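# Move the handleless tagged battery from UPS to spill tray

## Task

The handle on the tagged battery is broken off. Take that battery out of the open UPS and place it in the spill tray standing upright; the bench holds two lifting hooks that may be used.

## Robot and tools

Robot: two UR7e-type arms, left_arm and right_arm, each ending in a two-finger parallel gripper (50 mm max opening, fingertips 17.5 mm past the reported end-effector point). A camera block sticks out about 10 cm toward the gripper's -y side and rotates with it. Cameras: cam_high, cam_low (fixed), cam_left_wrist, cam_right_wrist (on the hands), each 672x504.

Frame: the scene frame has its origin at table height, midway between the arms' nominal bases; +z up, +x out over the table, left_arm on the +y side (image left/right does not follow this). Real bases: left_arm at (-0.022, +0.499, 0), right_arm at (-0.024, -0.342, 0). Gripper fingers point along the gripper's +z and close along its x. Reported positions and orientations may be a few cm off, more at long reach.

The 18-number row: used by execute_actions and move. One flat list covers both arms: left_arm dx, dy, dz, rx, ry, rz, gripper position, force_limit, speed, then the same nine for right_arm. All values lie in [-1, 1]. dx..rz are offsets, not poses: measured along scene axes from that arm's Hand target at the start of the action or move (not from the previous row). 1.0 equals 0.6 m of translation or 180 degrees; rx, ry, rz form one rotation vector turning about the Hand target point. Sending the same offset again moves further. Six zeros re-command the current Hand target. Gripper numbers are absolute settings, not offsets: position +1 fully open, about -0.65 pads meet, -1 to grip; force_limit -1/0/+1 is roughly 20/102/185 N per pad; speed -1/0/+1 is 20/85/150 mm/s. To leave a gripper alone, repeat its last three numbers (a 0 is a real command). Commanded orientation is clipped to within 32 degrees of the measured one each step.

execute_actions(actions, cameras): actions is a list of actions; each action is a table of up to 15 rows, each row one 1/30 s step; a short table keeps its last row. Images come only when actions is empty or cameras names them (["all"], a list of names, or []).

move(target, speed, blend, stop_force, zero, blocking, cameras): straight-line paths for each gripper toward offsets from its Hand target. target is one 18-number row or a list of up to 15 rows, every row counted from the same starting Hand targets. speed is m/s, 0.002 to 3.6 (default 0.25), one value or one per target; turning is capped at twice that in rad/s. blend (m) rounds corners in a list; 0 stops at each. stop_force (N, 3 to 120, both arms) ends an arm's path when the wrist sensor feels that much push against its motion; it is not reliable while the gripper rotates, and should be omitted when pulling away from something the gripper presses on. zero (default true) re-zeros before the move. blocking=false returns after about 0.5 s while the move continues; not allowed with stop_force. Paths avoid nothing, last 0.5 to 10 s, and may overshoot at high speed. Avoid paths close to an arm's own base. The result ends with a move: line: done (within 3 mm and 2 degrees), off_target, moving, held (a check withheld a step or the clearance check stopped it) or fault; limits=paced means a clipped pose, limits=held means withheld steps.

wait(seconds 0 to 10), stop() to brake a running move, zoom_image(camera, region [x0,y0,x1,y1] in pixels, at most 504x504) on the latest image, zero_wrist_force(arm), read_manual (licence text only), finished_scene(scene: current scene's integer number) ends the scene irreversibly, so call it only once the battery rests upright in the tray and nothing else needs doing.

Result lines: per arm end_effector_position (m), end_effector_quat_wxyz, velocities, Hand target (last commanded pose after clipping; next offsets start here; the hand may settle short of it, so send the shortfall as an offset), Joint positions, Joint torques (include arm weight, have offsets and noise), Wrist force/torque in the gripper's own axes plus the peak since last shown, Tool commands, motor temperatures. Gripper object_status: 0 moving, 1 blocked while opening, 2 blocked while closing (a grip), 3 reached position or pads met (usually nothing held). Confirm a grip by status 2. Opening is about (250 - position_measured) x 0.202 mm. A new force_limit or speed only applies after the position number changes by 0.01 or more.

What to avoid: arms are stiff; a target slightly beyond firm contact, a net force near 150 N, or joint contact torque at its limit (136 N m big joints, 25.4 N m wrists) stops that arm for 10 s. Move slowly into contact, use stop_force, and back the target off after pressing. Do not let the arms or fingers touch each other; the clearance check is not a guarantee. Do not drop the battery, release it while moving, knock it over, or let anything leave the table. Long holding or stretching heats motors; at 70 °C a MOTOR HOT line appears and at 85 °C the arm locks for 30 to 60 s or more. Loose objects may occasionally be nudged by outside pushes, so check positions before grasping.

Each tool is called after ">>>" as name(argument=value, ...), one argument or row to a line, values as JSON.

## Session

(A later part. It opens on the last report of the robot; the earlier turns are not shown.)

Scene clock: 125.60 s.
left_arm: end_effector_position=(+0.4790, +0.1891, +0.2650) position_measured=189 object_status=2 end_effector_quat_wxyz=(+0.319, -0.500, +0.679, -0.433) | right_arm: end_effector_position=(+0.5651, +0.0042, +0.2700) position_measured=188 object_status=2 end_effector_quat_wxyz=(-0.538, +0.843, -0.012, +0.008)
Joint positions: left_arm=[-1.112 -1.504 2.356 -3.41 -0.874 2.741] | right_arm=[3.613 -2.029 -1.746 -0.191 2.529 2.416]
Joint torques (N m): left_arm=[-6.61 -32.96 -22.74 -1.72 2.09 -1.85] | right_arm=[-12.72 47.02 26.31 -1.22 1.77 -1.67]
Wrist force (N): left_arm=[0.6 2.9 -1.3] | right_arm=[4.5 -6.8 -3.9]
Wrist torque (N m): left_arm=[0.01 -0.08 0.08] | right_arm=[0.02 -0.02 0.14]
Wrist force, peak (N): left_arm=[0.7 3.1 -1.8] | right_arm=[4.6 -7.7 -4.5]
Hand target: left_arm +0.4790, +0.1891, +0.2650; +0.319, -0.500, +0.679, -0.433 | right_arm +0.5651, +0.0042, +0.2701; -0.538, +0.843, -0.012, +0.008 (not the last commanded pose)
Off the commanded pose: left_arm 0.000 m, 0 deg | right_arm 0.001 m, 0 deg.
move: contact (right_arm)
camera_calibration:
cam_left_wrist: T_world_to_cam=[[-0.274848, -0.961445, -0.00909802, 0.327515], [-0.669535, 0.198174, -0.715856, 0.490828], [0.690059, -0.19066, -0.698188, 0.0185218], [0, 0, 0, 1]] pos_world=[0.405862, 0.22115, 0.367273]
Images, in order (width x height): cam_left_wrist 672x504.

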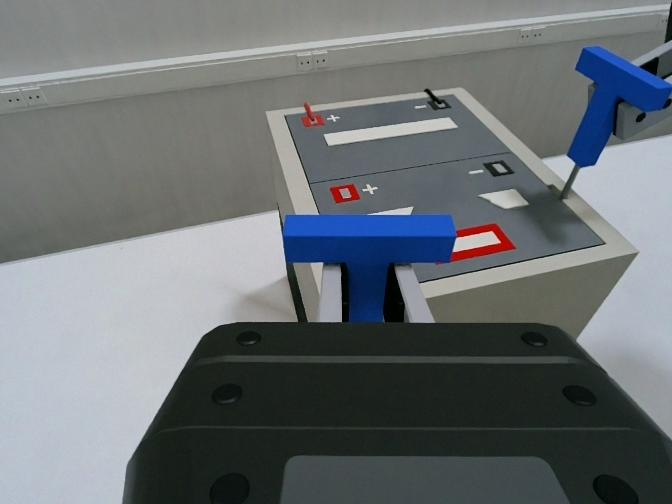

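>>> move(
  target=[
    [0,0,0,0,0,0,-1,-0.2,-0.5,0,0,0.0005,0,0,0,1,-0.2,-0.7],
    [0,0,0,0,0,0,-1,-0.2,-0.5,0,-0.125,0.0005,0,0,0,1,-0.2,-0.7],
    [0,0,0,0,0,0,-1,-0.2,-0.5,0,-0.125,0.13,0,0,0,1,-0.2,-0.7],
    [0,0,0,0,0,0,-1,-0.2,-0.5,-0.0853,0.0292,0.1193,-0.1269,0.1342,-0.4875,1,-0.2,-0.7],
  ],
  speed=[0.02,0.1,0.3,0.5],
  blend=[0,0,0.01,0],
  cameras=["all"],
)

>>> zoom_image(
  camera="cam_left_wrist",
  region=[535, 20, 672, 210],
)

>>> zoom_image(
  camera="cam_high",
  region=[340, 180, 460, 270],
)

Scene clock: 135.83 s.
left_arm: end_effector_position=(+0.4790, +0.1891, +0.2650) position_measured=189 object_status=2 end_effector_quat_wxyz=(+0.319, -0.500, +0.679, -0.433) | right_arm: end_effector_position=(+0.5139, +0.0218, +0.3416) position_measured=3 object_status=3 end_effector_quat_wxyz=(-0.209, +0.665, -0.683, +0.216)
Joint positions: left_arm=[-1.112 -1.504 2.356 -3.41 -0.874 2.741] | right_arm=[4.207 -1.66 -1.649 -1.061 1.053 4.087]
Joint torques (N m): left_arm=[-6.38 -32.46 -23.01 -1.71 2.08 -1.7] | right_arm=[-13.14 39.91 24.88 1.61 -0.25 2.24]
Wrist force (N): left_arm=[0.8 2.9 -1.3] | right_arm=[0.5 0.3 0.8]
Wrist torque (N m): left_arm=[0.01 -0.12 0.07] | right_arm=[-0.06 -0.28 0.24]
Wrist force, peak (N): left_arm=[0.8 3.2 -1.7] | right_arm=[4.5 -6.3 -3.9]
Hand target: left_arm +0.4790, +0.1891, +0.2650; +0.319, -0.500, +0.679, -0.433 | right_arm +0.5139, +0.0217, +0.3417; -0.209, +0.665, -0.684, +0.216
Off the commanded pose: left_arm 0.000 m, 0 deg | right_arm 0.000 m, 0 deg.
move: done
camera_calibration:
cam_left_wrist: T_world_to_cam=[[-0.274848, -0.961445, -0.00909802, 0.327515], [-0.669535, 0.198174, -0.715856, 0.490828], [0.690059, -0.19066, -0.698188, 0.0185218], [0, 0, 0, 1]] pos_world=[0.405862, 0.22115, 0.367273]
cam_right_wrist: T_world_to_cam=[[-0.0176505, -0.999662, 0.0190759, 0.0313077], [-0.970275, 0.0125198, -0.24168, 0.596958], [0.241359, -0.0227747, -0.970169, 0.344084], [0, 0, 0, 1]] pos_world=[0.496719, 0.0316597, 0.477495]

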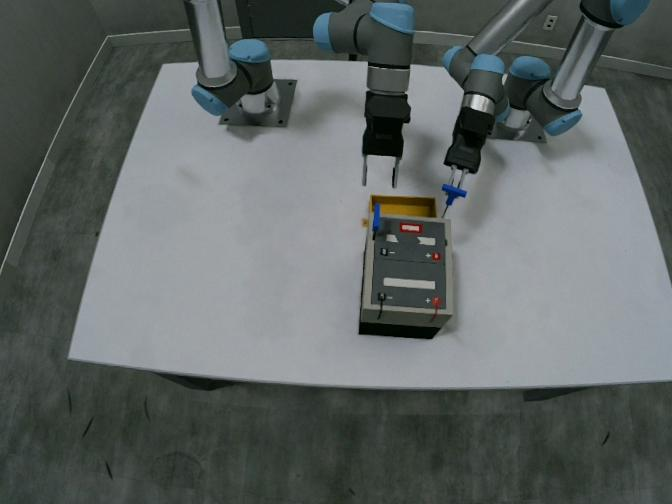

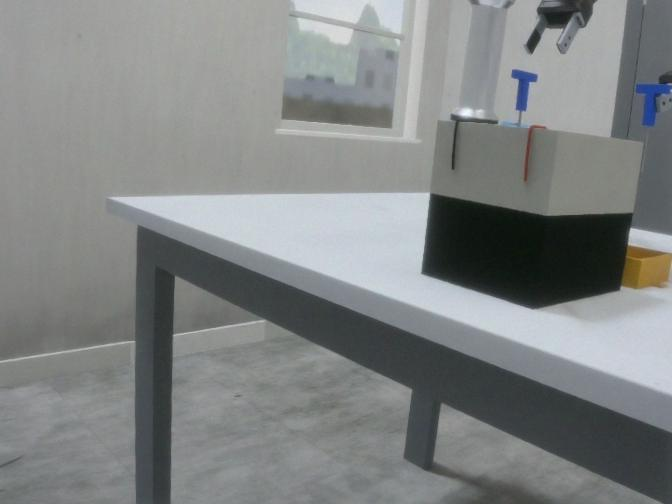

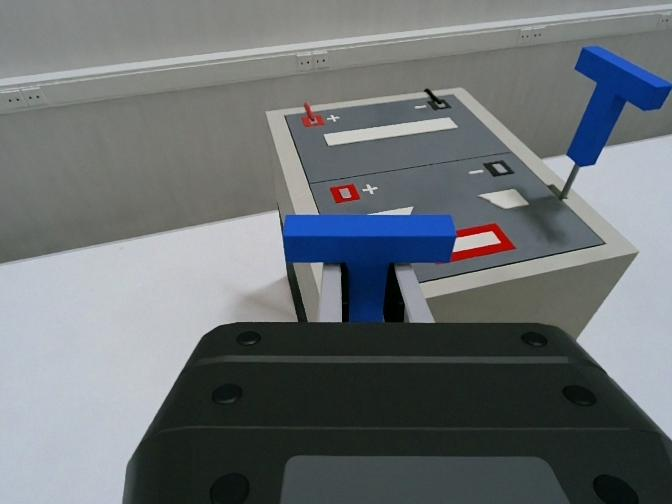

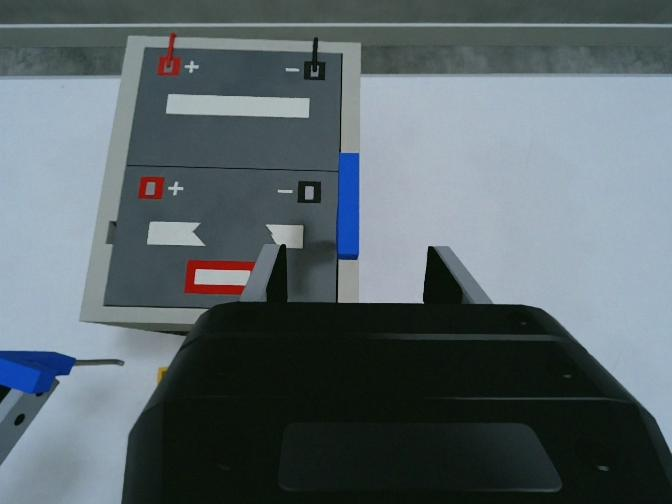

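Scaled by 2.653.

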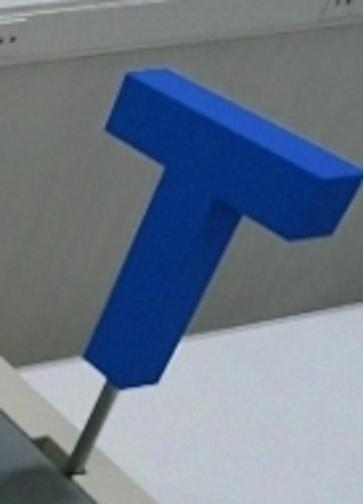

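Scaled by 4.200.

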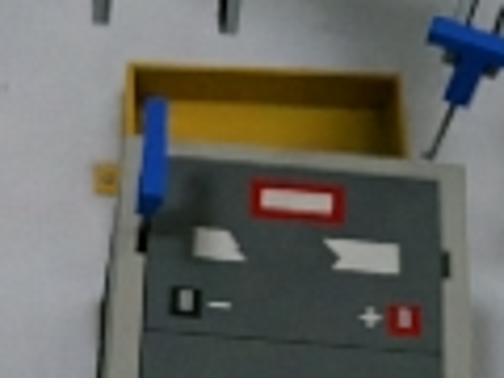

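>>> move(
  target=[
    [0,0,0,0,0,0,-1,-0.2,-0.5,0.0862,-0.0012,-0.1228,0,0,0,1,-0.2,-0.7],
    [0,0,0,0,0,0,-1,-0.2,-0.5,0.0862,-0.0012,-0.1228,0,0,0,-1,0,-0.7],
  ],
  speed=[0.1,0.05],
  cameras=["cam_left_wrist","cam_right_wrist"],
)

>>> zoom_image(
  camera="cam_left_wrist",
  region=[535, 20, 672, 210],
)

Scene clock: 145.63 s.
left_arm: end_effector_position=(+0.4790, +0.1891, +0.2650) position_measured=189 object_status=2 end_effector_quat_wxyz=(+0.319, -0.500, +0.679, -0.433) | right_arm: end_effector_position=(+0.5656, +0.0210, +0.2680) position_measured=204 object_status=0 end_effector_quat_wxyz=(-0.209, +0.665, -0.684, +0.217)
Joint positions: left_arm=[-1.112 -1.504 2.356 -3.41 -0.874 2.741] | right_arm=[4.127 -1.8 -1.689 -0.841 1.081 4.002]
Joint torques (N m): left_arm=[-5.57 -32.84 -22.93 -1.74 1.97 -1.72] | right_arm=[12.79 45.93 33.27 5.32 -2.68 2.08]
Wrist force (N): left_arm=[0.8 2.8 -1.3] | right_arm=[0.5 0.9 1.4]
Wrist torque (N m): left_arm=[-0.01 -0.12 0.07] | right_arm=[-0.01 -0.33 0.25]
Wrist force, peak (N): left_arm=[0.7 3.3 -1.5] | right_arm=[0.8 0.9 2.3]
Hand target: left_arm +0.4790, +0.1891, +0.2650; +0.319, -0.500, +0.679, -0.433 | right_arm +0.5656, +0.0210, +0.2680; -0.209, +0.665, -0.684, +0.216
Off the commanded pose: left_arm 0.000 m, 0 deg | right_arm 0.000 m, 0 deg.
move: done
camera_calibration:
cam_left_wrist: T_world_to_cam=[[-0.274848, -0.961445, -0.00909802, 0.327515], [-0.669535, 0.198174, -0.715856, 0.490828], [0.690059, -0.19066, -0.698188, 0.0185218], [0, 0, 0, 1]] pos_world=[0.405862, 0.22115, 0.367273]
cam_right_wrist: T_world_to_cam=[[-0.0179643, -0.999656, 0.0191017, 0.0329874], [-0.970293, 0.0128202, -0.241593, 0.629407], [0.241265, -0.0228743, -0.97019, 0.260222], [0, 0, 0, 1]] pos_world=[0.548519, 0.0308593, 0.403895]
Images, in order (width x height): cam_left_wrist 672x504, cam_right_wrist 672x504.

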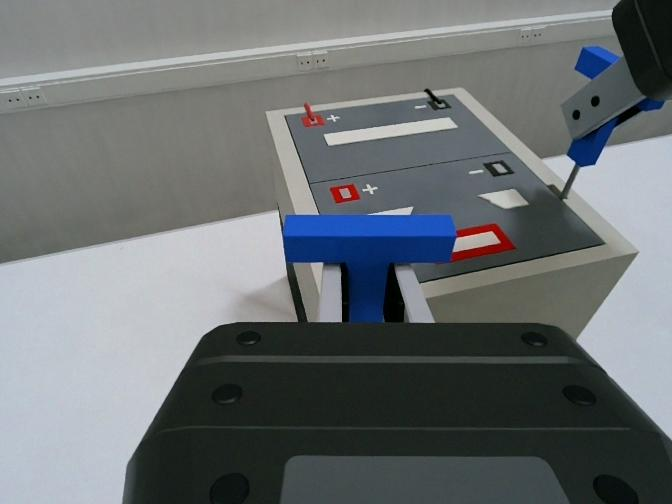

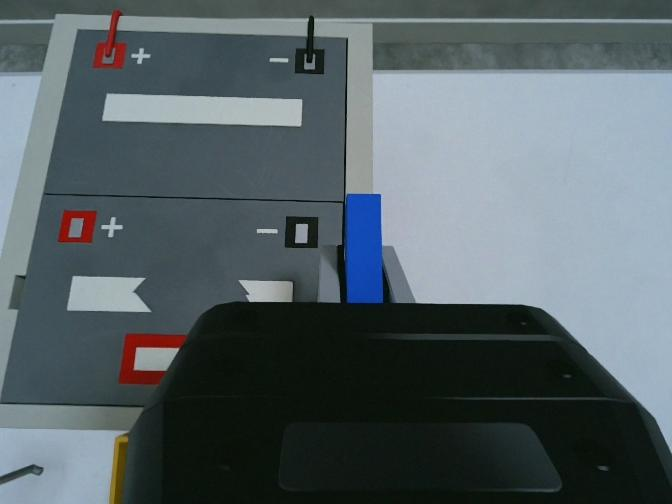

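Scaled by 2.653.

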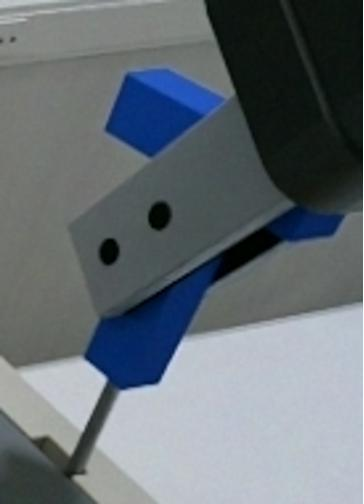

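>>> move(
  target=[
    [0,0,0,0,0,0,-1,-0.2,-0.5,0,0,0.0025,0,0,0,-1,0,-0.7],
    [0,0,0,0,0,0,-1,-0.2,-0.5,0.0083,0,0.0025,0,0,0,-1,0,-0.7],
  ],
  speed=[0.02,0.02],
)

>>> move(
  target=[
    [0,0,0,0,0,0,-1,-0.2,-0.5,0.0007,0,0,0,0,0.125,-1,0,-0.7],
    [0,0,0,0,0,0,-1,-0.2,-0.5,0.0013,0,0,0,0,0.25,-1,0,-0.7],
  ],
  speed=0.15,
  blend=[0.001,0],
  cameras=["cam_left_wrist"],
)

>>> zoom_image(
  camera="cam_left_wrist",
  region=[535, 20, 672, 210],
)

Scene clock: 149.93 s.
left_arm: end_effector_position=(+0.4790, +0.1891, +0.2650) position_measured=189 object_status=2 end_effector_quat_wxyz=(+0.319, -0.500, +0.679, -0.433) | right_arm: end_effector_position=(+0.5708, +0.0210, +0.2695) position_measured=204 object_status=2 end_effector_quat_wxyz=(-0.209, +0.665, -0.684, +0.216)
Joint positions: left_arm=[-1.112 -1.504 2.356 -3.41 -0.874 2.741] | right_arm=[4.12 -1.809 -1.675 -0.842 1.084 3.994]
Joint torques (N m): left_arm=[-5.27 -32.32 -23.16 -1.77 2.01 -1.71] | right_arm=[4.39 44.42 15.47 5.93 0.06 1.44]
Wrist force (N): left_arm=[0.7 2.8 -1.5] | right_arm=[0.8 1.0 1.2]
Wrist torque (N m): left_arm=[-0.02 -0.10 0.07] | right_arm=[0.01 -0.30 0.26]
Wrist force, peak (N): left_arm=[0.9 3.2 -1.6] | right_arm=[0.7 1.4 1.4]
Hand target: left_arm +0.4790, +0.1891, +0.2650; +0.319, -0.500, +0.679, -0.433 | right_arm +0.5706, +0.0210, +0.2695; -0.209, +0.665, -0.684, +0.216
Off the commanded pose: left_arm 0.000 m, 0 deg | right_arm 0.000 m, 0 deg.
move: done

Scene clock: 153.00 s.
left_arm: end_effector_position=(+0.4790, +0.1891, +0.2650) position_measured=189 object_status=2 end_effector_quat_wxyz=(+0.319, -0.500, +0.679, -0.433) | right_arm: end_effector_position=(+0.5715, +0.0209, +0.2695) position_measured=204 object_status=2 end_effector_quat_wxyz=(-0.276, +0.876, -0.377, +0.120)
Joint positions: left_arm=[-1.112 -1.504 2.356 -3.41 -0.874 2.741] | right_arm=[3.933 -1.792 -1.75 -0.559 1.582 3.123]
Joint torques (N m): left_arm=[-4.9 -32.75 -22.49 -1.62 2.02 -1.66] | right_arm=[14.05 40.34 15.85 1.77 -1.38 0.9]
Wrist force (N): left_arm=[0.6 3.0 -1.7] | right_arm=[0.7 0.8 1.0]
Wrist torque (N m): left_arm=[0.02 -0.08 0.07] | right_arm=[-0.02 -0.33 0.14]
Wrist force, peak (N): left_arm=[0.7 3.4 -1.7] | right_arm=[0.9 1.1 1.4]
Hand target: left_arm +0.4790, +0.1891, +0.2650; +0.319, -0.500, +0.679, -0.433 | right_arm +0.5714, +0.0210, +0.2695; -0.276, +0.876, -0.377, +0.120
Off the commanded pose: left_arm 0.000 m, 0 deg | right_arm 0.000 m, 0 deg.
move: done
camera_calibration:
cam_left_wrist: T_world_to_cam=[[-0.274848, -0.961445, -0.00909802, 0.327515], [-0.669535, 0.198174, -0.715856, 0.490828], [0.690059, -0.19066, -0.698188, 0.0185218], [0, 0, 0, 1]] pos_world=[0.405862, 0.22115, 0.367273]
Images, in order (width x height): cam_left_wrist 672x504.

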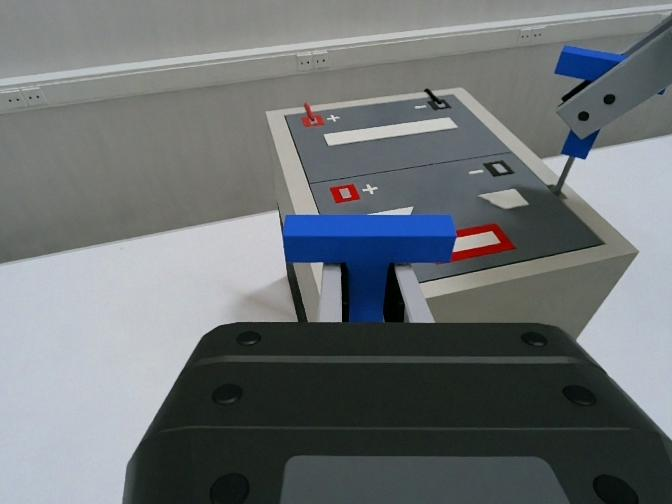

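Scaled by 2.653.

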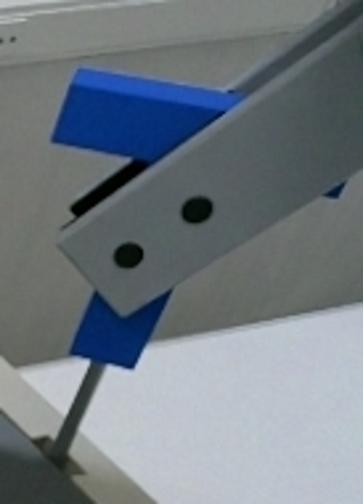

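>>> move(
  target=[
    [0,0.0333,0.125,0,0,-0.03,-1,-0.2,-0.5,0.0005,0,0,0,0,0.09,-1,0,-0.7],
    [0.1517,0.0917,0.1167,0,0,-0.37,-1,-0.2,-0.5,0.001,0,0,0,0,0.25,-1,0,-0.7],
    [0.1708,0.009,0.08,0,0,-0.4128,-1,-0.2,-0.5,0.001,0,0,0,0,0.25,-1,0,-0.7],
  ],
  speed=[0.3,0.4,0.15],
  blend=[0.02,0.02,0],
  cameras=["all"],
)

>>> zoom_image(
  camera="cam_right_wrist",
  region=[250, 0, 450, 200],
)

Scene clock: 161.67 s.
left_arm: end_effector_position=(+0.5814, +0.1944, +0.3130) position_measured=189 object_status=2 end_effector_quat_wxyz=(-0.007, +0.012, +0.843, -0.537) | right_arm: end_effector_position=(+0.5720, +0.0210, +0.2695) position_measured=204 object_status=2 end_effector_quat_wxyz=(-0.301, +0.953, -0.013, +0.005)
Joint positions: left_arm=[-0.358 -1.162 1.65 -2.633 -2.614 4.071] | right_arm=[3.759 -1.924 -1.518 -0.898 2.068 2.255]
Joint torques (N m): left_arm=[7.88 -48.95 -13.89 -5.38 -0.58 -0.99] | right_arm=[14.11 51.36 14.92 4.97 -0.68 -2.01]
Wrist force (N): left_arm=[0.9 2.9 -1.6] | right_arm=[0.7 0.6 0.9]
Wrist torque (N m): left_arm=[0.00 -0.15 0.10] | right_arm=[-0.03 -0.28 0.18]
Wrist force, peak (N): left_arm=[1.3 4.8 -0.4] | right_arm=[0.8 1.0 1.2]
Hand target: left_arm +0.5814, +0.1945, +0.3130; -0.007, +0.012, +0.843, -0.537 | right_arm +0.5720, +0.0210, +0.2695; -0.301, +0.953, -0.013, +0.005
Off the commanded pose: left_arm 0.000 m, 0 deg | right_arm 0.000 m, 0 deg.
move: done
camera_calibration:
cam_left_wrist: T_world_to_cam=[[-0.999949, 0.00450931, -0.00906087, 0.595099], [0.00963523, 0.698147, -0.715889, 0.100656], [0.00309765, -0.71594, -0.698155, 0.483879], [0, 0, 0, 1]] pos_world=[0.5926, 0.273472, 0.415273]
cam_right_wrist: T_world_to_cam=[[0.999656, -0.0179643, 0.0191017, -0.569623], [-0.0128202, -0.970293, -0.241593, 0.108853], [0.0228743, 0.241265, -0.97019, 0.37953], [0, 0, 0, 1]] pos_world=[0.562141, 0.0038188, 0.405395]

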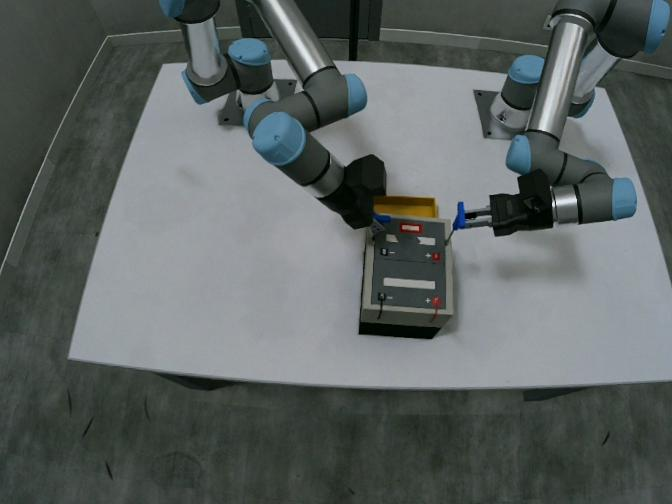

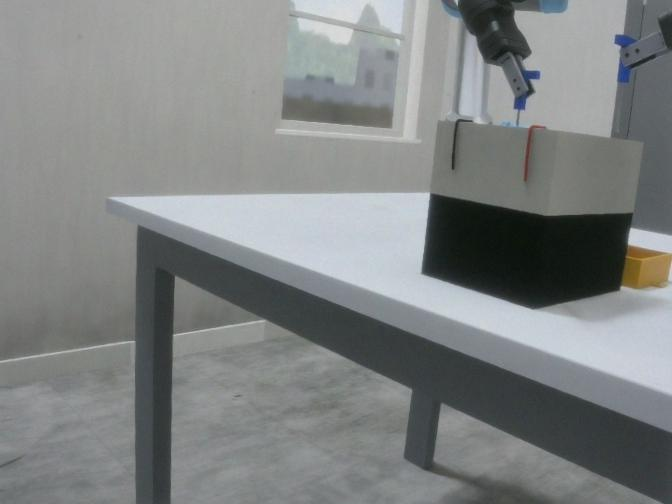

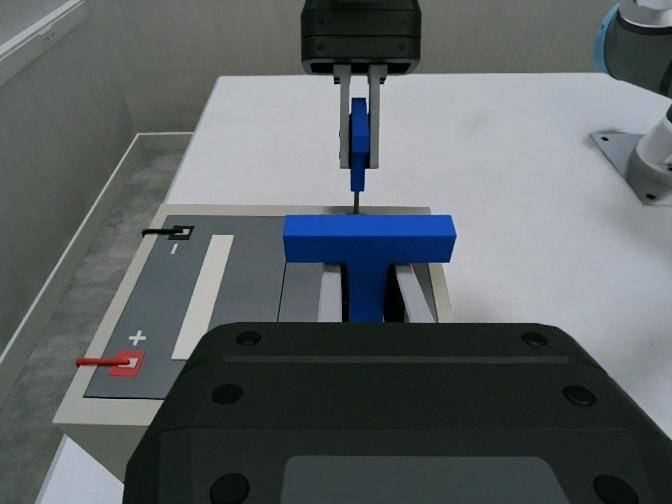

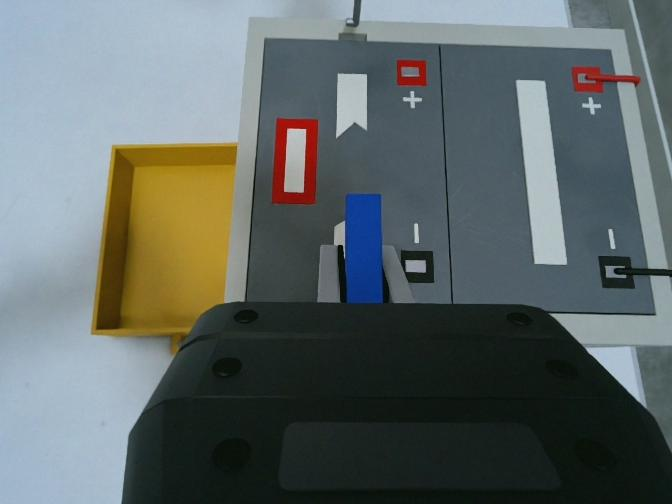

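Scaled by 2.520.

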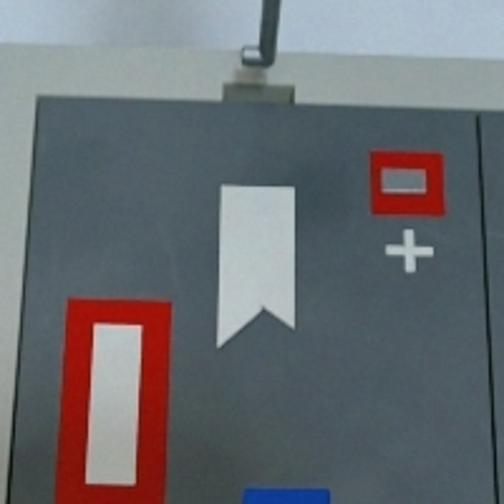

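>>> zoom_image(
  camera="cam_right_wrist",
  region=[325, 5, 385, 50],
)

>>> zoom_image(
  camera="cam_right_wrist",
  region=[80, 120, 260, 360],
)

Scaled by 8.400.

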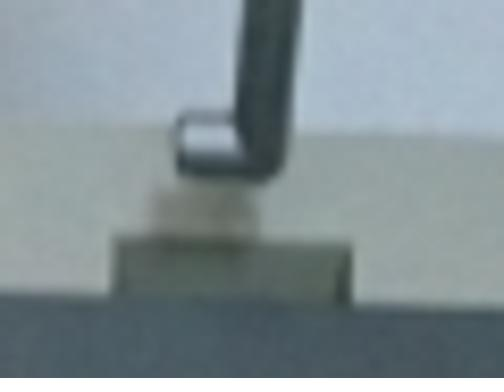

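Scaled by 2.100.

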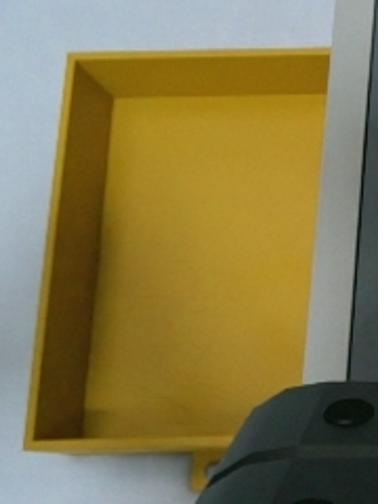

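>>> move(
  target=[0.0022,-0.0015,-0.0092,0,0,0,-1,-0.2,-0.5,0,0,0,0,0,0,-1,0,-0.7],
  speed=0.04,
  cameras=["cam_right_wrist"],
)

>>> zoom_image(
  camera="cam_right_wrist",
  region=[325, 5, 385, 50],
)

Scene clock: 174.63 s.
left_arm: end_effector_position=(+0.5828, +0.1936, +0.3074) position_measured=189 object_status=2 end_effector_quat_wxyz=(-0.007, +0.012, +0.843, -0.537) | right_arm: end_effector_position=(+0.5720, +0.0210, +0.2695) position_measured=204 object_status=2 end_effector_quat_wxyz=(-0.301, +0.953, -0.013, +0.005)
Joint positions: left_arm=[-0.358 -1.152 1.652 -2.645 -2.614 4.07] | right_arm=[3.759 -1.924 -1.518 -0.898 2.068 2.255]
Joint torques (N m): left_arm=[-9.13 -44.06 -13.79 -3.67 -0.49 -1.76] | right_arm=[13.42 51.08 15.34 1.82 0.02 -1.9]
Wrist force (N): left_arm=[0.9 3.1 -1.5] | right_arm=[0.6 0.6 0.9]
Wrist torque (N m): left_arm=[0.03 -0.15 0.10] | right_arm=[-0.04 -0.28 0.19]
Wrist force, peak (N): left_arm=[0.5 3.1 -1.8] | right_arm=[0.8 0.7 1.1]
Hand target: left_arm +0.5828, +0.1936, +0.3075; -0.007, +0.012, +0.843, -0.537 | right_arm +0.5720, +0.0210, +0.2695; -0.301, +0.953, -0.013, +0.005
Off the commanded pose: left_arm 0.000 m, 0 deg | right_arm 0.000 m, 0 deg.
move: done
camera_calibration:
cam_right_wrist: T_world_to_cam=[[0.999656, -0.0179643, 0.0191017, -0.569623], [-0.0128202, -0.970293, -0.241593, 0.108853], [0.0228743, 0.241265, -0.97019, 0.37953], [0, 0, 0, 1]] pos_world=[0.562141, 0.0038188, 0.405395]
Images, in order (width x height): cam_right_wrist 672x504.

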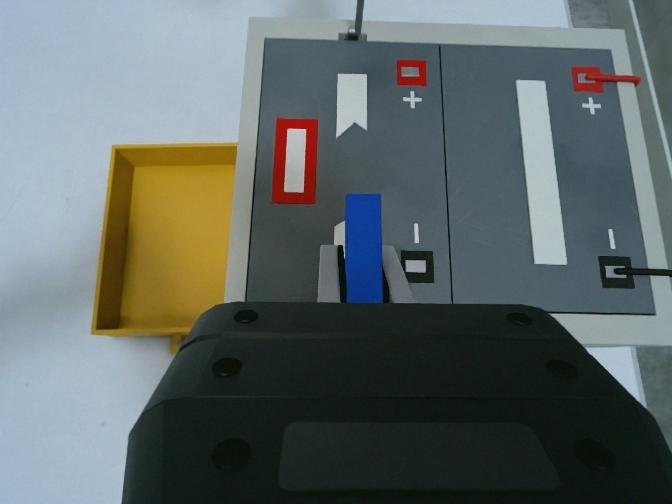

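Scaled by 8.400.

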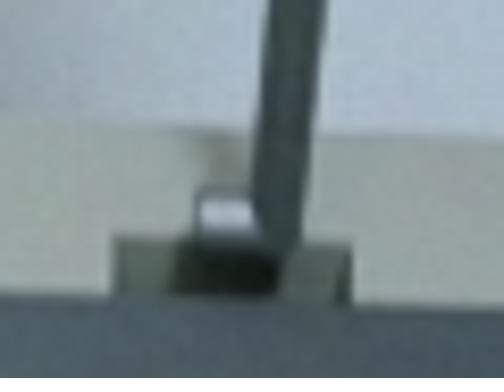

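>>> move(
  target=[0,0,-0.068,0,0,0,-1,-0.2,-0.5,0,0,0,0,0,0,-1,0,-0.7],
  speed=0.02,
  stop_force=4,
  cameras=["cam_right_wrist"],
)

>>> zoom_image(
  camera="cam_right_wrist",
  region=[325, 0, 385, 50],
)

Scene clock: 181.57 s.
left_arm: end_effector_position=(+0.5827, +0.1936, +0.2679) position_measured=189 object_status=2 end_effector_quat_wxyz=(-0.007, +0.012, +0.843, -0.537) | right_arm: end_effector_position=(+0.5720, +0.0210, +0.2695) position_measured=204 object_status=2 end_effector_quat_wxyz=(-0.301, +0.953, -0.013, +0.005)
Joint positions: left_arm=[-0.358 -1.104 1.695 -2.737 -2.614 4.07] | right_arm=[3.759 -1.924 -1.518 -0.898 2.068 2.255]
Joint torques (N m): left_arm=[-6.52 -52.78 -31.2 -5.09 -0.28 1.59] | right_arm=[14.35 50.73 14.81 1.68 1.06 -1.83]
Wrist force (N): left_arm=[1.5 -0.8 -3.4] | right_arm=[0.6 0.7 0.9]
Wrist torque (N m): left_arm=[0.04 -0.10 0.02] | right_arm=[-0.02 -0.27 0.18]
Wrist force, peak (N): left_arm=[0.6 -10.5 -8.1] | right_arm=[0.8 0.7 1.1]
Hand target: left_arm +0.5827, +0.1936, +0.2679; -0.007, +0.012, +0.843, -0.537 (not the last commanded pose) | right_arm +0.5720, +0.0210, +0.2695; -0.301, +0.953, -0.013, +0.005
Off the commanded pose: left_arm 0.001 m, 0 deg | right_arm 0.000 m, 0 deg.
move: contact (left_arm)
camera_calibration:
cam_right_wrist: T_world_to_cam=[[0.999656, -0.0179643, 0.0191017, -0.569623], [-0.0128202, -0.970293, -0.241593, 0.108853], [0.0228743, 0.241265, -0.97019, 0.37953], [0, 0, 0, 1]] pos_world=[0.562141, 0.0038188, 0.405395]
Images, in order (width x height): cam_right_wrist 672x504.

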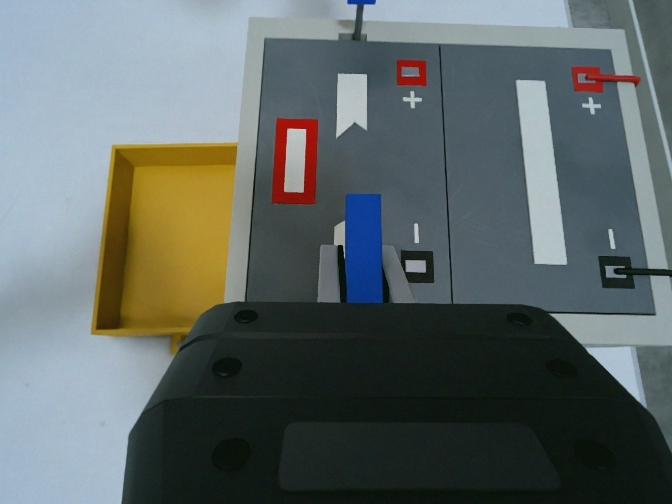

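Scaled by 8.400.

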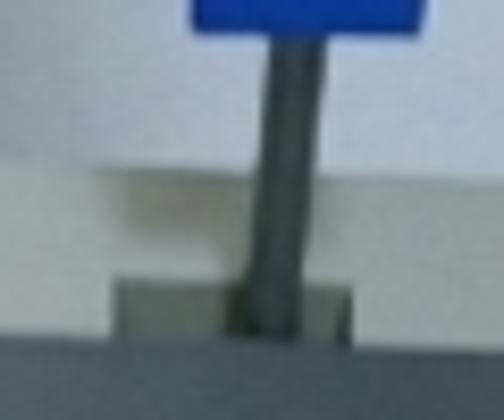

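>>> move(
  target=[
    [0,0,0.0025,0,0,0,-1,-0.2,-0.5,0,0,0,0,0,0,-1,0,-0.7],
    [-0.0122,-0.0018,0.0025,0,0,0.125,-1,-0.2,-0.5,0,0,0,0,0,0,-1,0,-0.7],
    [-0.0227,-0.0077,0.0025,0,0,0.25,-1,-0.2,-0.5,0,0,0,0,0,0,-1,0,-0.7],
    [-0.03,-0.0168,0.0025,0,0,0.375,-1,-0.2,-0.5,0,0,0,0,0,0,-1,0,-0.7],
    [-0.0337,-0.0275,0.0025,0,0,0.5,-1,-0.2,-0.5,0,0,0,0,0,0,-1,0,-0.7],
  ],
  speed=[0.02,0.15,0.15,0.15,0.15],
  blend=[0,0.001,0.001,0.001,0],
  cameras=["all"],
)

>>> zoom_image(
  camera="cam_right_wrist",
  region=[300, 0, 400, 80],
)

Scene clock: 194.10 s.
left_arm: end_effector_position=(+0.5625, +0.1769, +0.2693) position_measured=189 object_status=2 end_effector_quat_wxyz=(-0.375, +0.588, -0.605, +0.385) | right_arm: end_effector_position=(+0.5720, +0.0210, +0.2695) position_measured=204 object_status=2 end_effector_quat_wxyz=(-0.301, +0.953, -0.013, +0.005)
Joint positions: left_arm=[-1.046 -1.323 2.088 -3.199 -0.708 2.566] | right_arm=[3.759 -1.924 -1.518 -0.898 2.068 2.255]
Joint torques (N m): left_arm=[8.08 -44.36 -9.46 -5.12 1.85 -0.66] | right_arm=[13.2 51.09 16.93 1.64 2.56 -1.69]
Wrist force (N): left_arm=[-1.9 4.1 -1.8] | right_arm=[0.7 0.7 0.9]
Wrist torque (N m): left_arm=[-0.07 -0.21 0.09] | right_arm=[-0.02 -0.27 0.18]
Wrist force, peak (N): left_arm=[-2.6 4.8 -1.6] | right_arm=[0.5 0.8 1.2]
Hand target: left_arm +0.5625, +0.1771, +0.2694; -0.375, +0.588, -0.605, +0.385 | right_arm +0.5720, +0.0210, +0.2695; -0.301, +0.953, -0.013, +0.005
Off the commanded pose: left_arm 0.000 m, 0 deg | right_arm 0.000 m, 0 deg.
move: done
camera_calibration:
cam_left_wrist: T_world_to_cam=[[-0.00486447, -0.999946, -0.00913045, 0.193834], [-0.698193, 0.00993281, -0.715841, 0.601714], [0.715894, 0.00289262, -0.698203, -0.0872644], [0, 0, 0, 1]] pos_world=[0.483527, 0.1881, 0.371573]
cam_right_wrist: T_world_to_cam=[[0.999656, -0.0179643, 0.0191017, -0.569623], [-0.0128202, -0.970293, -0.241593, 0.108853], [0.0228743, 0.241265, -0.97019, 0.37953], [0, 0, 0, 1]] pos_world=[0.562141, 0.0038188, 0.405395]

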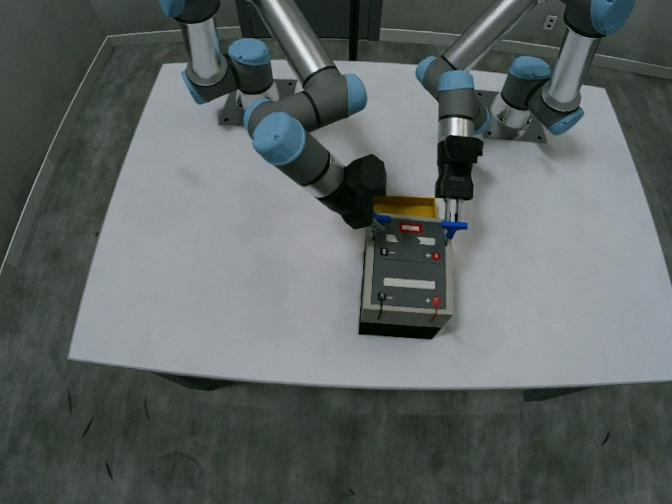

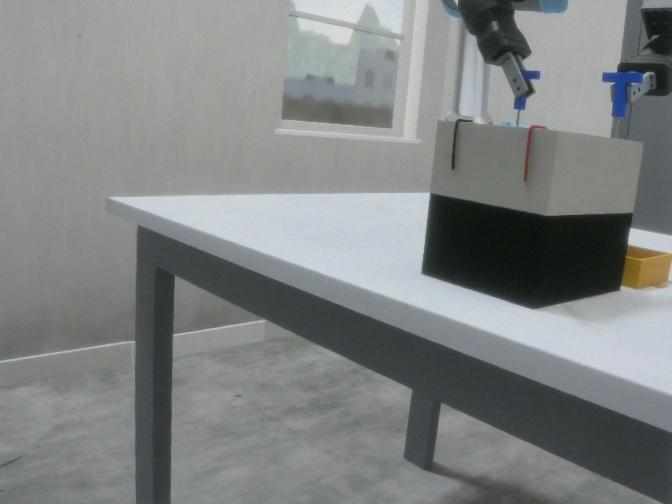

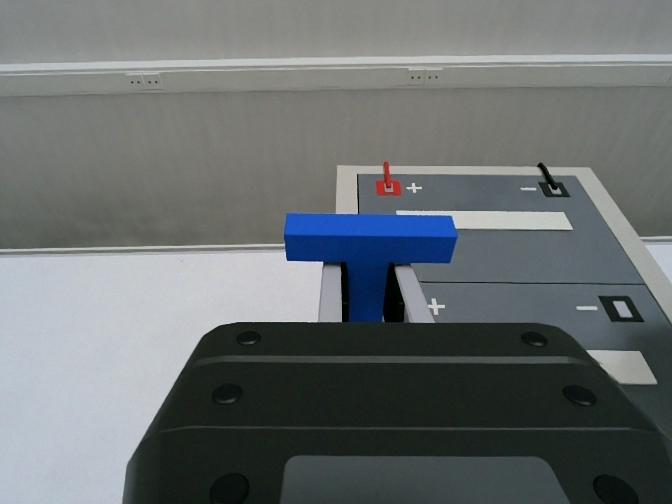

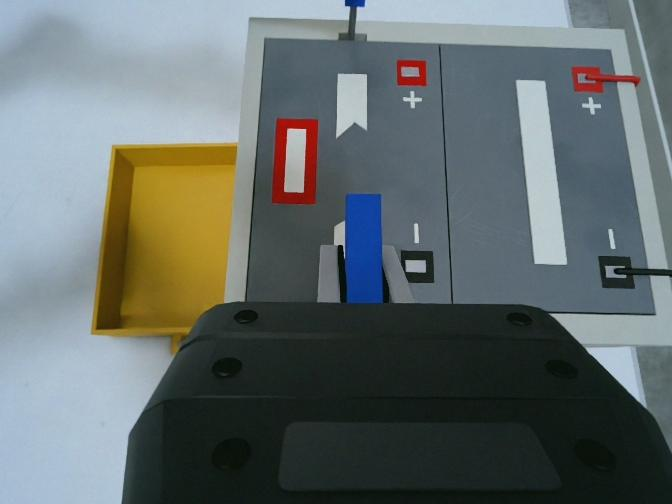

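Scaled by 5.040.

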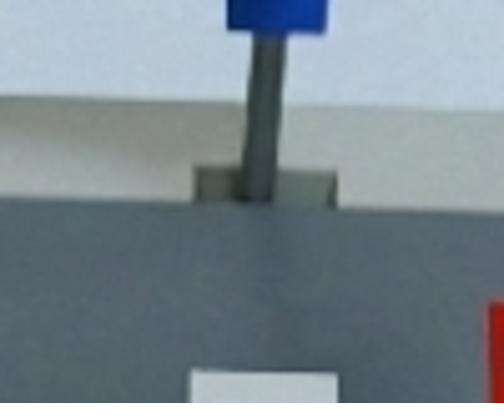

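>>> move(
  target=[0,0.001,0.012,0,0,0,-1,-0.2,-0.5,0,0,0.0108,0,0,0,-1,0,-0.7],
  speed=0.03,
)

>>> move(
  target=[0,0,0.0267,0,0,0,-1,-0.2,-0.5,0,0,0.0267,0,0,0,-1,0,-0.7],
  speed=0.02,
  stop_force=5,
)

Scene clock: 197.03 s.
left_arm: end_effector_position=(+0.5625, +0.1777, +0.2767) position_measured=189 object_status=2 end_effector_quat_wxyz=(-0.375, +0.588, -0.605, +0.385) | right_arm: end_effector_position=(+0.5720, +0.0210, +0.2761) position_measured=204 object_status=2 end_effector_quat_wxyz=(-0.301, +0.953, -0.013, +0.005)
Joint positions: left_arm=[-1.045 -1.337 2.081 -3.179 -0.709 2.567] | right_arm=[3.759 -1.919 -1.507 -0.914 2.068 2.255]
Joint torques (N m): left_arm=[8.41 -23.08 -23.87 -5.58 -0.15 1.14] | right_arm=[12.76 43.51 21.28 4.58 2.42 -1.05]
Wrist force (N): left_arm=[-0.1 2.9 -1.6] | right_arm=[0.4 0.5 1.0]
Wrist torque (N m): left_arm=[-0.03 -0.18 -0.04] | right_arm=[-0.06 -0.23 0.19]
Wrist force, peak (N): left_arm=[-1.7 4.5 -1.8] | right_arm=[0.6 0.9 1.1]
Hand target: left_arm +0.5625, +0.1777, +0.2766; -0.375, +0.588, -0.605, +0.385 | right_arm +0.5720, +0.0210, +0.2760; -0.301, +0.953, -0.013, +0.005
Off the commanded pose: left_arm 0.000 m, 0 deg | right_arm 0.000 m, 0 deg.
move: done

Scene clock: 198.57 s.
left_arm: end_effector_position=(+0.5625, +0.1777, +0.2814) position_measured=189 object_status=2 end_effector_quat_wxyz=(-0.375, +0.588, -0.605, +0.385) | right_arm: end_effector_position=(+0.5720, +0.0210, +0.2813) position_measured=204 object_status=2 end_effector_quat_wxyz=(-0.301, +0.953, -0.013, +0.005)
Joint positions: left_arm=[-1.045 -1.346 2.077 -3.166 -0.709 2.567] | right_arm=[3.759 -1.916 -1.498 -0.926 2.068 2.255]
Joint torques (N m): left_arm=[5.63 -24.01 -12.1 -2.86 3.28 -0.25] | right_arm=[12.03 26.72 16.19 2.1 2.3 -0.49]
Wrist force (N): left_arm=[1.0 8.8 1.1] | right_arm=[-0.3 2.8 0.3]
Wrist torque (N m): left_arm=[-0.11 -0.15 -0.10] | right_arm=[-0.16 -0.25 0.22]
Wrist force, peak (N): left_arm=[1.3 18.9 6.0] | right_arm=[0.6 12.8 16.0]
Hand target: left_arm +0.5625, +0.1777, +0.2814; -0.375, +0.588, -0.605, +0.385 (not the last commanded pose) | right_arm +0.5720, +0.0210, +0.2813; -0.301, +0.953, -0.013, +0.005 (not the last commanded pose)
Off the commanded pose: left_arm 0.011 m, 0 deg | right_arm 0.011 m, 0 deg.
move: contact (left_arm, right_arm)

>>> move(
  target=[0,0,0.025,0,0,0,-1,-0.2,-0.5,0,0,0.0252,0,0,0,-1,0,-0.7],
  speed=0.03,
  cameras=["cam_low","cam_right_wrist","cam_left_wrist"],
)

>>> zoom_image(
  camera="cam_low",
  region=[420, 30, 672, 180],
)

Scene clock: 202.57 s.
left_arm: end_effector_position=(+0.5625, +0.1777, +0.2966) position_measured=189 object_status=2 end_effector_quat_wxyz=(-0.375, +0.588, -0.605, +0.385) | right_arm: end_effector_position=(+0.5720, +0.0210, +0.2966) position_measured=204 object_status=2 end_effector_quat_wxyz=(-0.301, +0.953, -0.013, +0.005)
Joint positions: left_arm=[-1.045 -1.372 2.06 -3.123 -0.709 2.567] | right_arm=[3.759 -1.907 -1.47 -0.963 2.068 2.255]
Joint torques (N m): left_arm=[-1.45 -30.53 -21.89 -9.42 4.42 -0.36] | right_arm=[7.34 47.33 25.21 9.74 2.4 0.97]
Wrist force (N): left_arm=[0.5 18.9 5.6] | right_arm=[0.2 14.2 15.7]
Wrist torque (N m): left_arm=[-0.25 -0.18 -0.02] | right_arm=[0.27 -0.21 0.19]
Wrist force, peak (N): left_arm=[2.3 21.3 7.3] | right_arm=[-0.1 14.2 19.6]
Hand target: left_arm +0.5625, +0.1777, +0.2964; -0.375, +0.588, -0.605, +0.385 | right_arm +0.5720, +0.0210, +0.2964; -0.301, +0.953, -0.013, +0.005
Off the commanded pose: left_arm 0.000 m, 0 deg | right_arm 0.000 m, 0 deg.
move: done
camera_calibration:
cam_left_wrist: T_world_to_cam=[[-0.00457796, -0.999949, -0.00899008, 0.194589], [-0.697995, 0.00963312, -0.716038, 0.62129], [0.716088, 0.00299704, -0.698003, -0.0683996], [0, 0, 0, 1]] pos_world=[0.483528, 0.188799, 0.398874]
cam_right_wrist: T_world_to_cam=[[0.999656, -0.0179657, 0.0190994, -0.570141], [-0.0128198, -0.970269, -0.241687, 0.115464], [0.0228737, 0.24136, -0.970166, 0.405909], [0, 0, 0, 1]] pos_world=[0.562141, 0.00381838, 0.432595]
Images, in order (width x height): cam_low 672x504, cam_left_wrist 672x504, cam_right_wrist 672x504.

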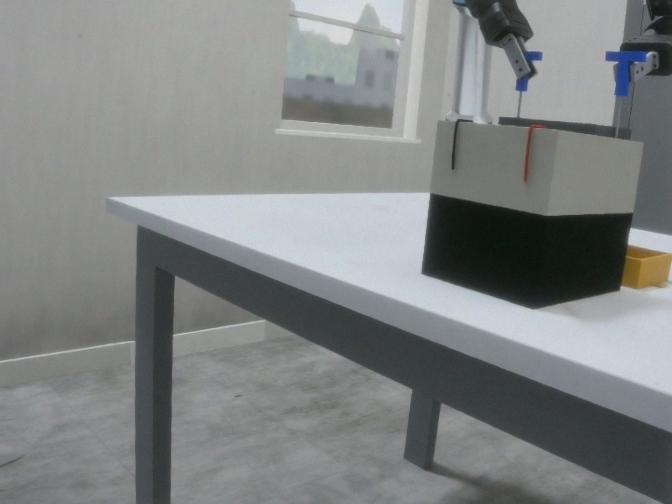

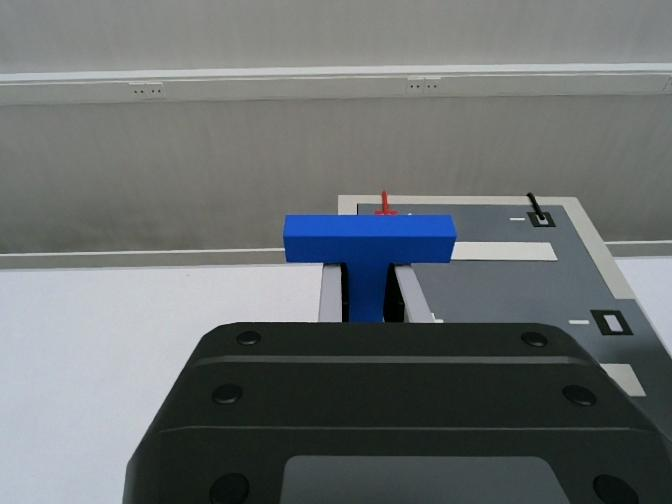

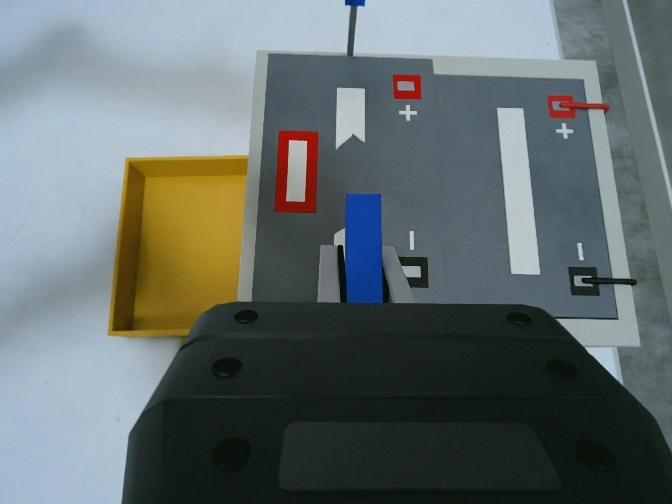

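Scaled by 2.000.

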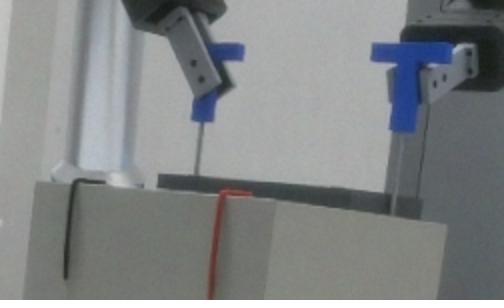

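>>> move(
  target=[0,0,0.175,0,0,0,-1,-0.2,-0.5,0,0,0.175,0,0,0,-1,0,-0.7],
  speed=0.08,
  cameras=["all"],
)

Scene clock: 212.30 s.
left_arm: end_effector_position=(+0.5625, +0.1777, +0.4015) position_measured=189 object_status=2 end_effector_quat_wxyz=(-0.375, +0.588, -0.605, +0.385) | right_arm: end_effector_position=(+0.5720, +0.0210, +0.4015) position_measured=204 object_status=2 end_effector_quat_wxyz=(-0.301, +0.953, -0.013, +0.005)
Joint positions: left_arm=[-1.045 -1.512 1.909 -2.832 -0.709 2.567] | right_arm=[3.759 -1.88 -1.236 -1.223 2.068 2.255]
Joint torques (N m): left_arm=[-5.74 -27.04 -21.96 -9.62 3.27 -1.49] | right_arm=[6.24 36.94 26.26 9.59 1.36 -1.58]
Wrist force (N): left_arm=[0.1 18.7 5.8] | right_arm=[0.4 14.4 15.6]
Wrist torque (N m): left_arm=[-0.29 -0.19 0.13] | right_arm=[0.30 -0.24 0.19]
Wrist force, peak (N): left_arm=[1.8 22.7 7.8] | right_arm=[0.2 15.5 20.4]
Hand target: left_arm +0.5625, +0.1777, +0.4014; -0.375, +0.588, -0.605, +0.385 | right_arm +0.5720, +0.0210, +0.4014; -0.301, +0.953, -0.013, +0.005
Off the commanded pose: left_arm 0.000 m, 0 deg | right_arm 0.000 m, 0 deg.
move: done
camera_calibration:
cam_left_wrist: T_world_to_cam=[[-0.00457904, -0.99995, -0.00885, 0.195562], [-0.697995, 0.00953357, -0.716039, 0.696421], [0.716088, 0.00289849, -0.698004, 0.00484007], [0, 0, 0, 1]] pos_world=[0.483528, 0.188899, 0.503774]
cam_right_wrist: T_world_to_cam=[[0.999655, -0.0180626, 0.019075, -0.572129], [-0.0129197, -0.970268, -0.24169, 0.14085], [0.0228734, 0.24136, -0.970166, 0.507583], [0, 0, 0, 1]] pos_world=[0.562141, 0.00381829, 0.537395]

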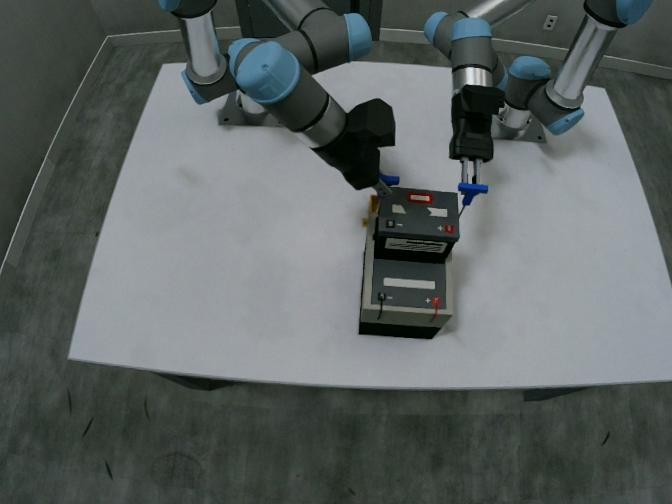

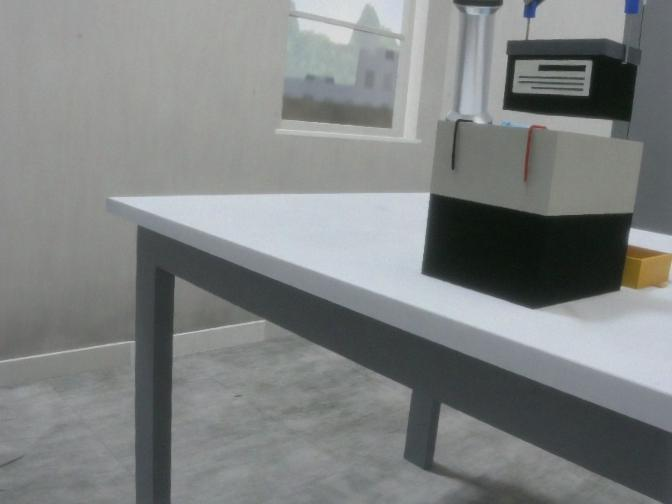

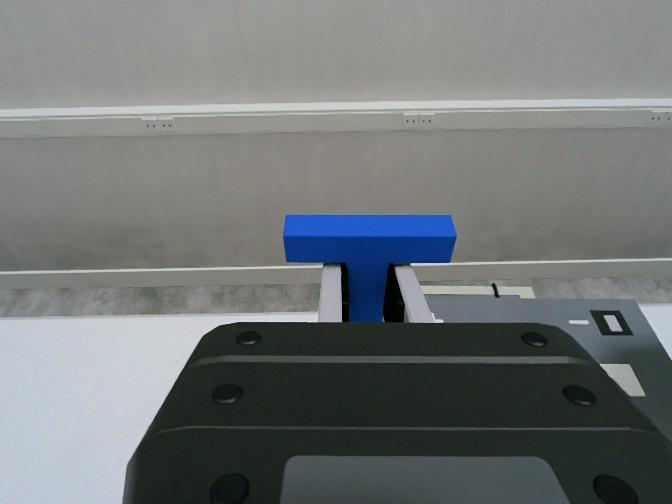

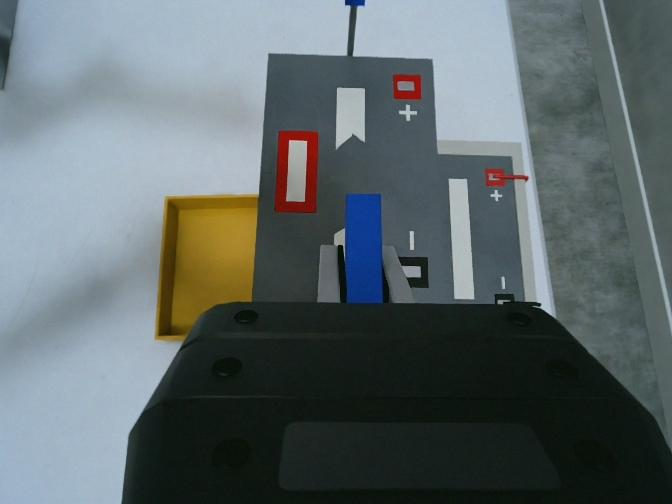

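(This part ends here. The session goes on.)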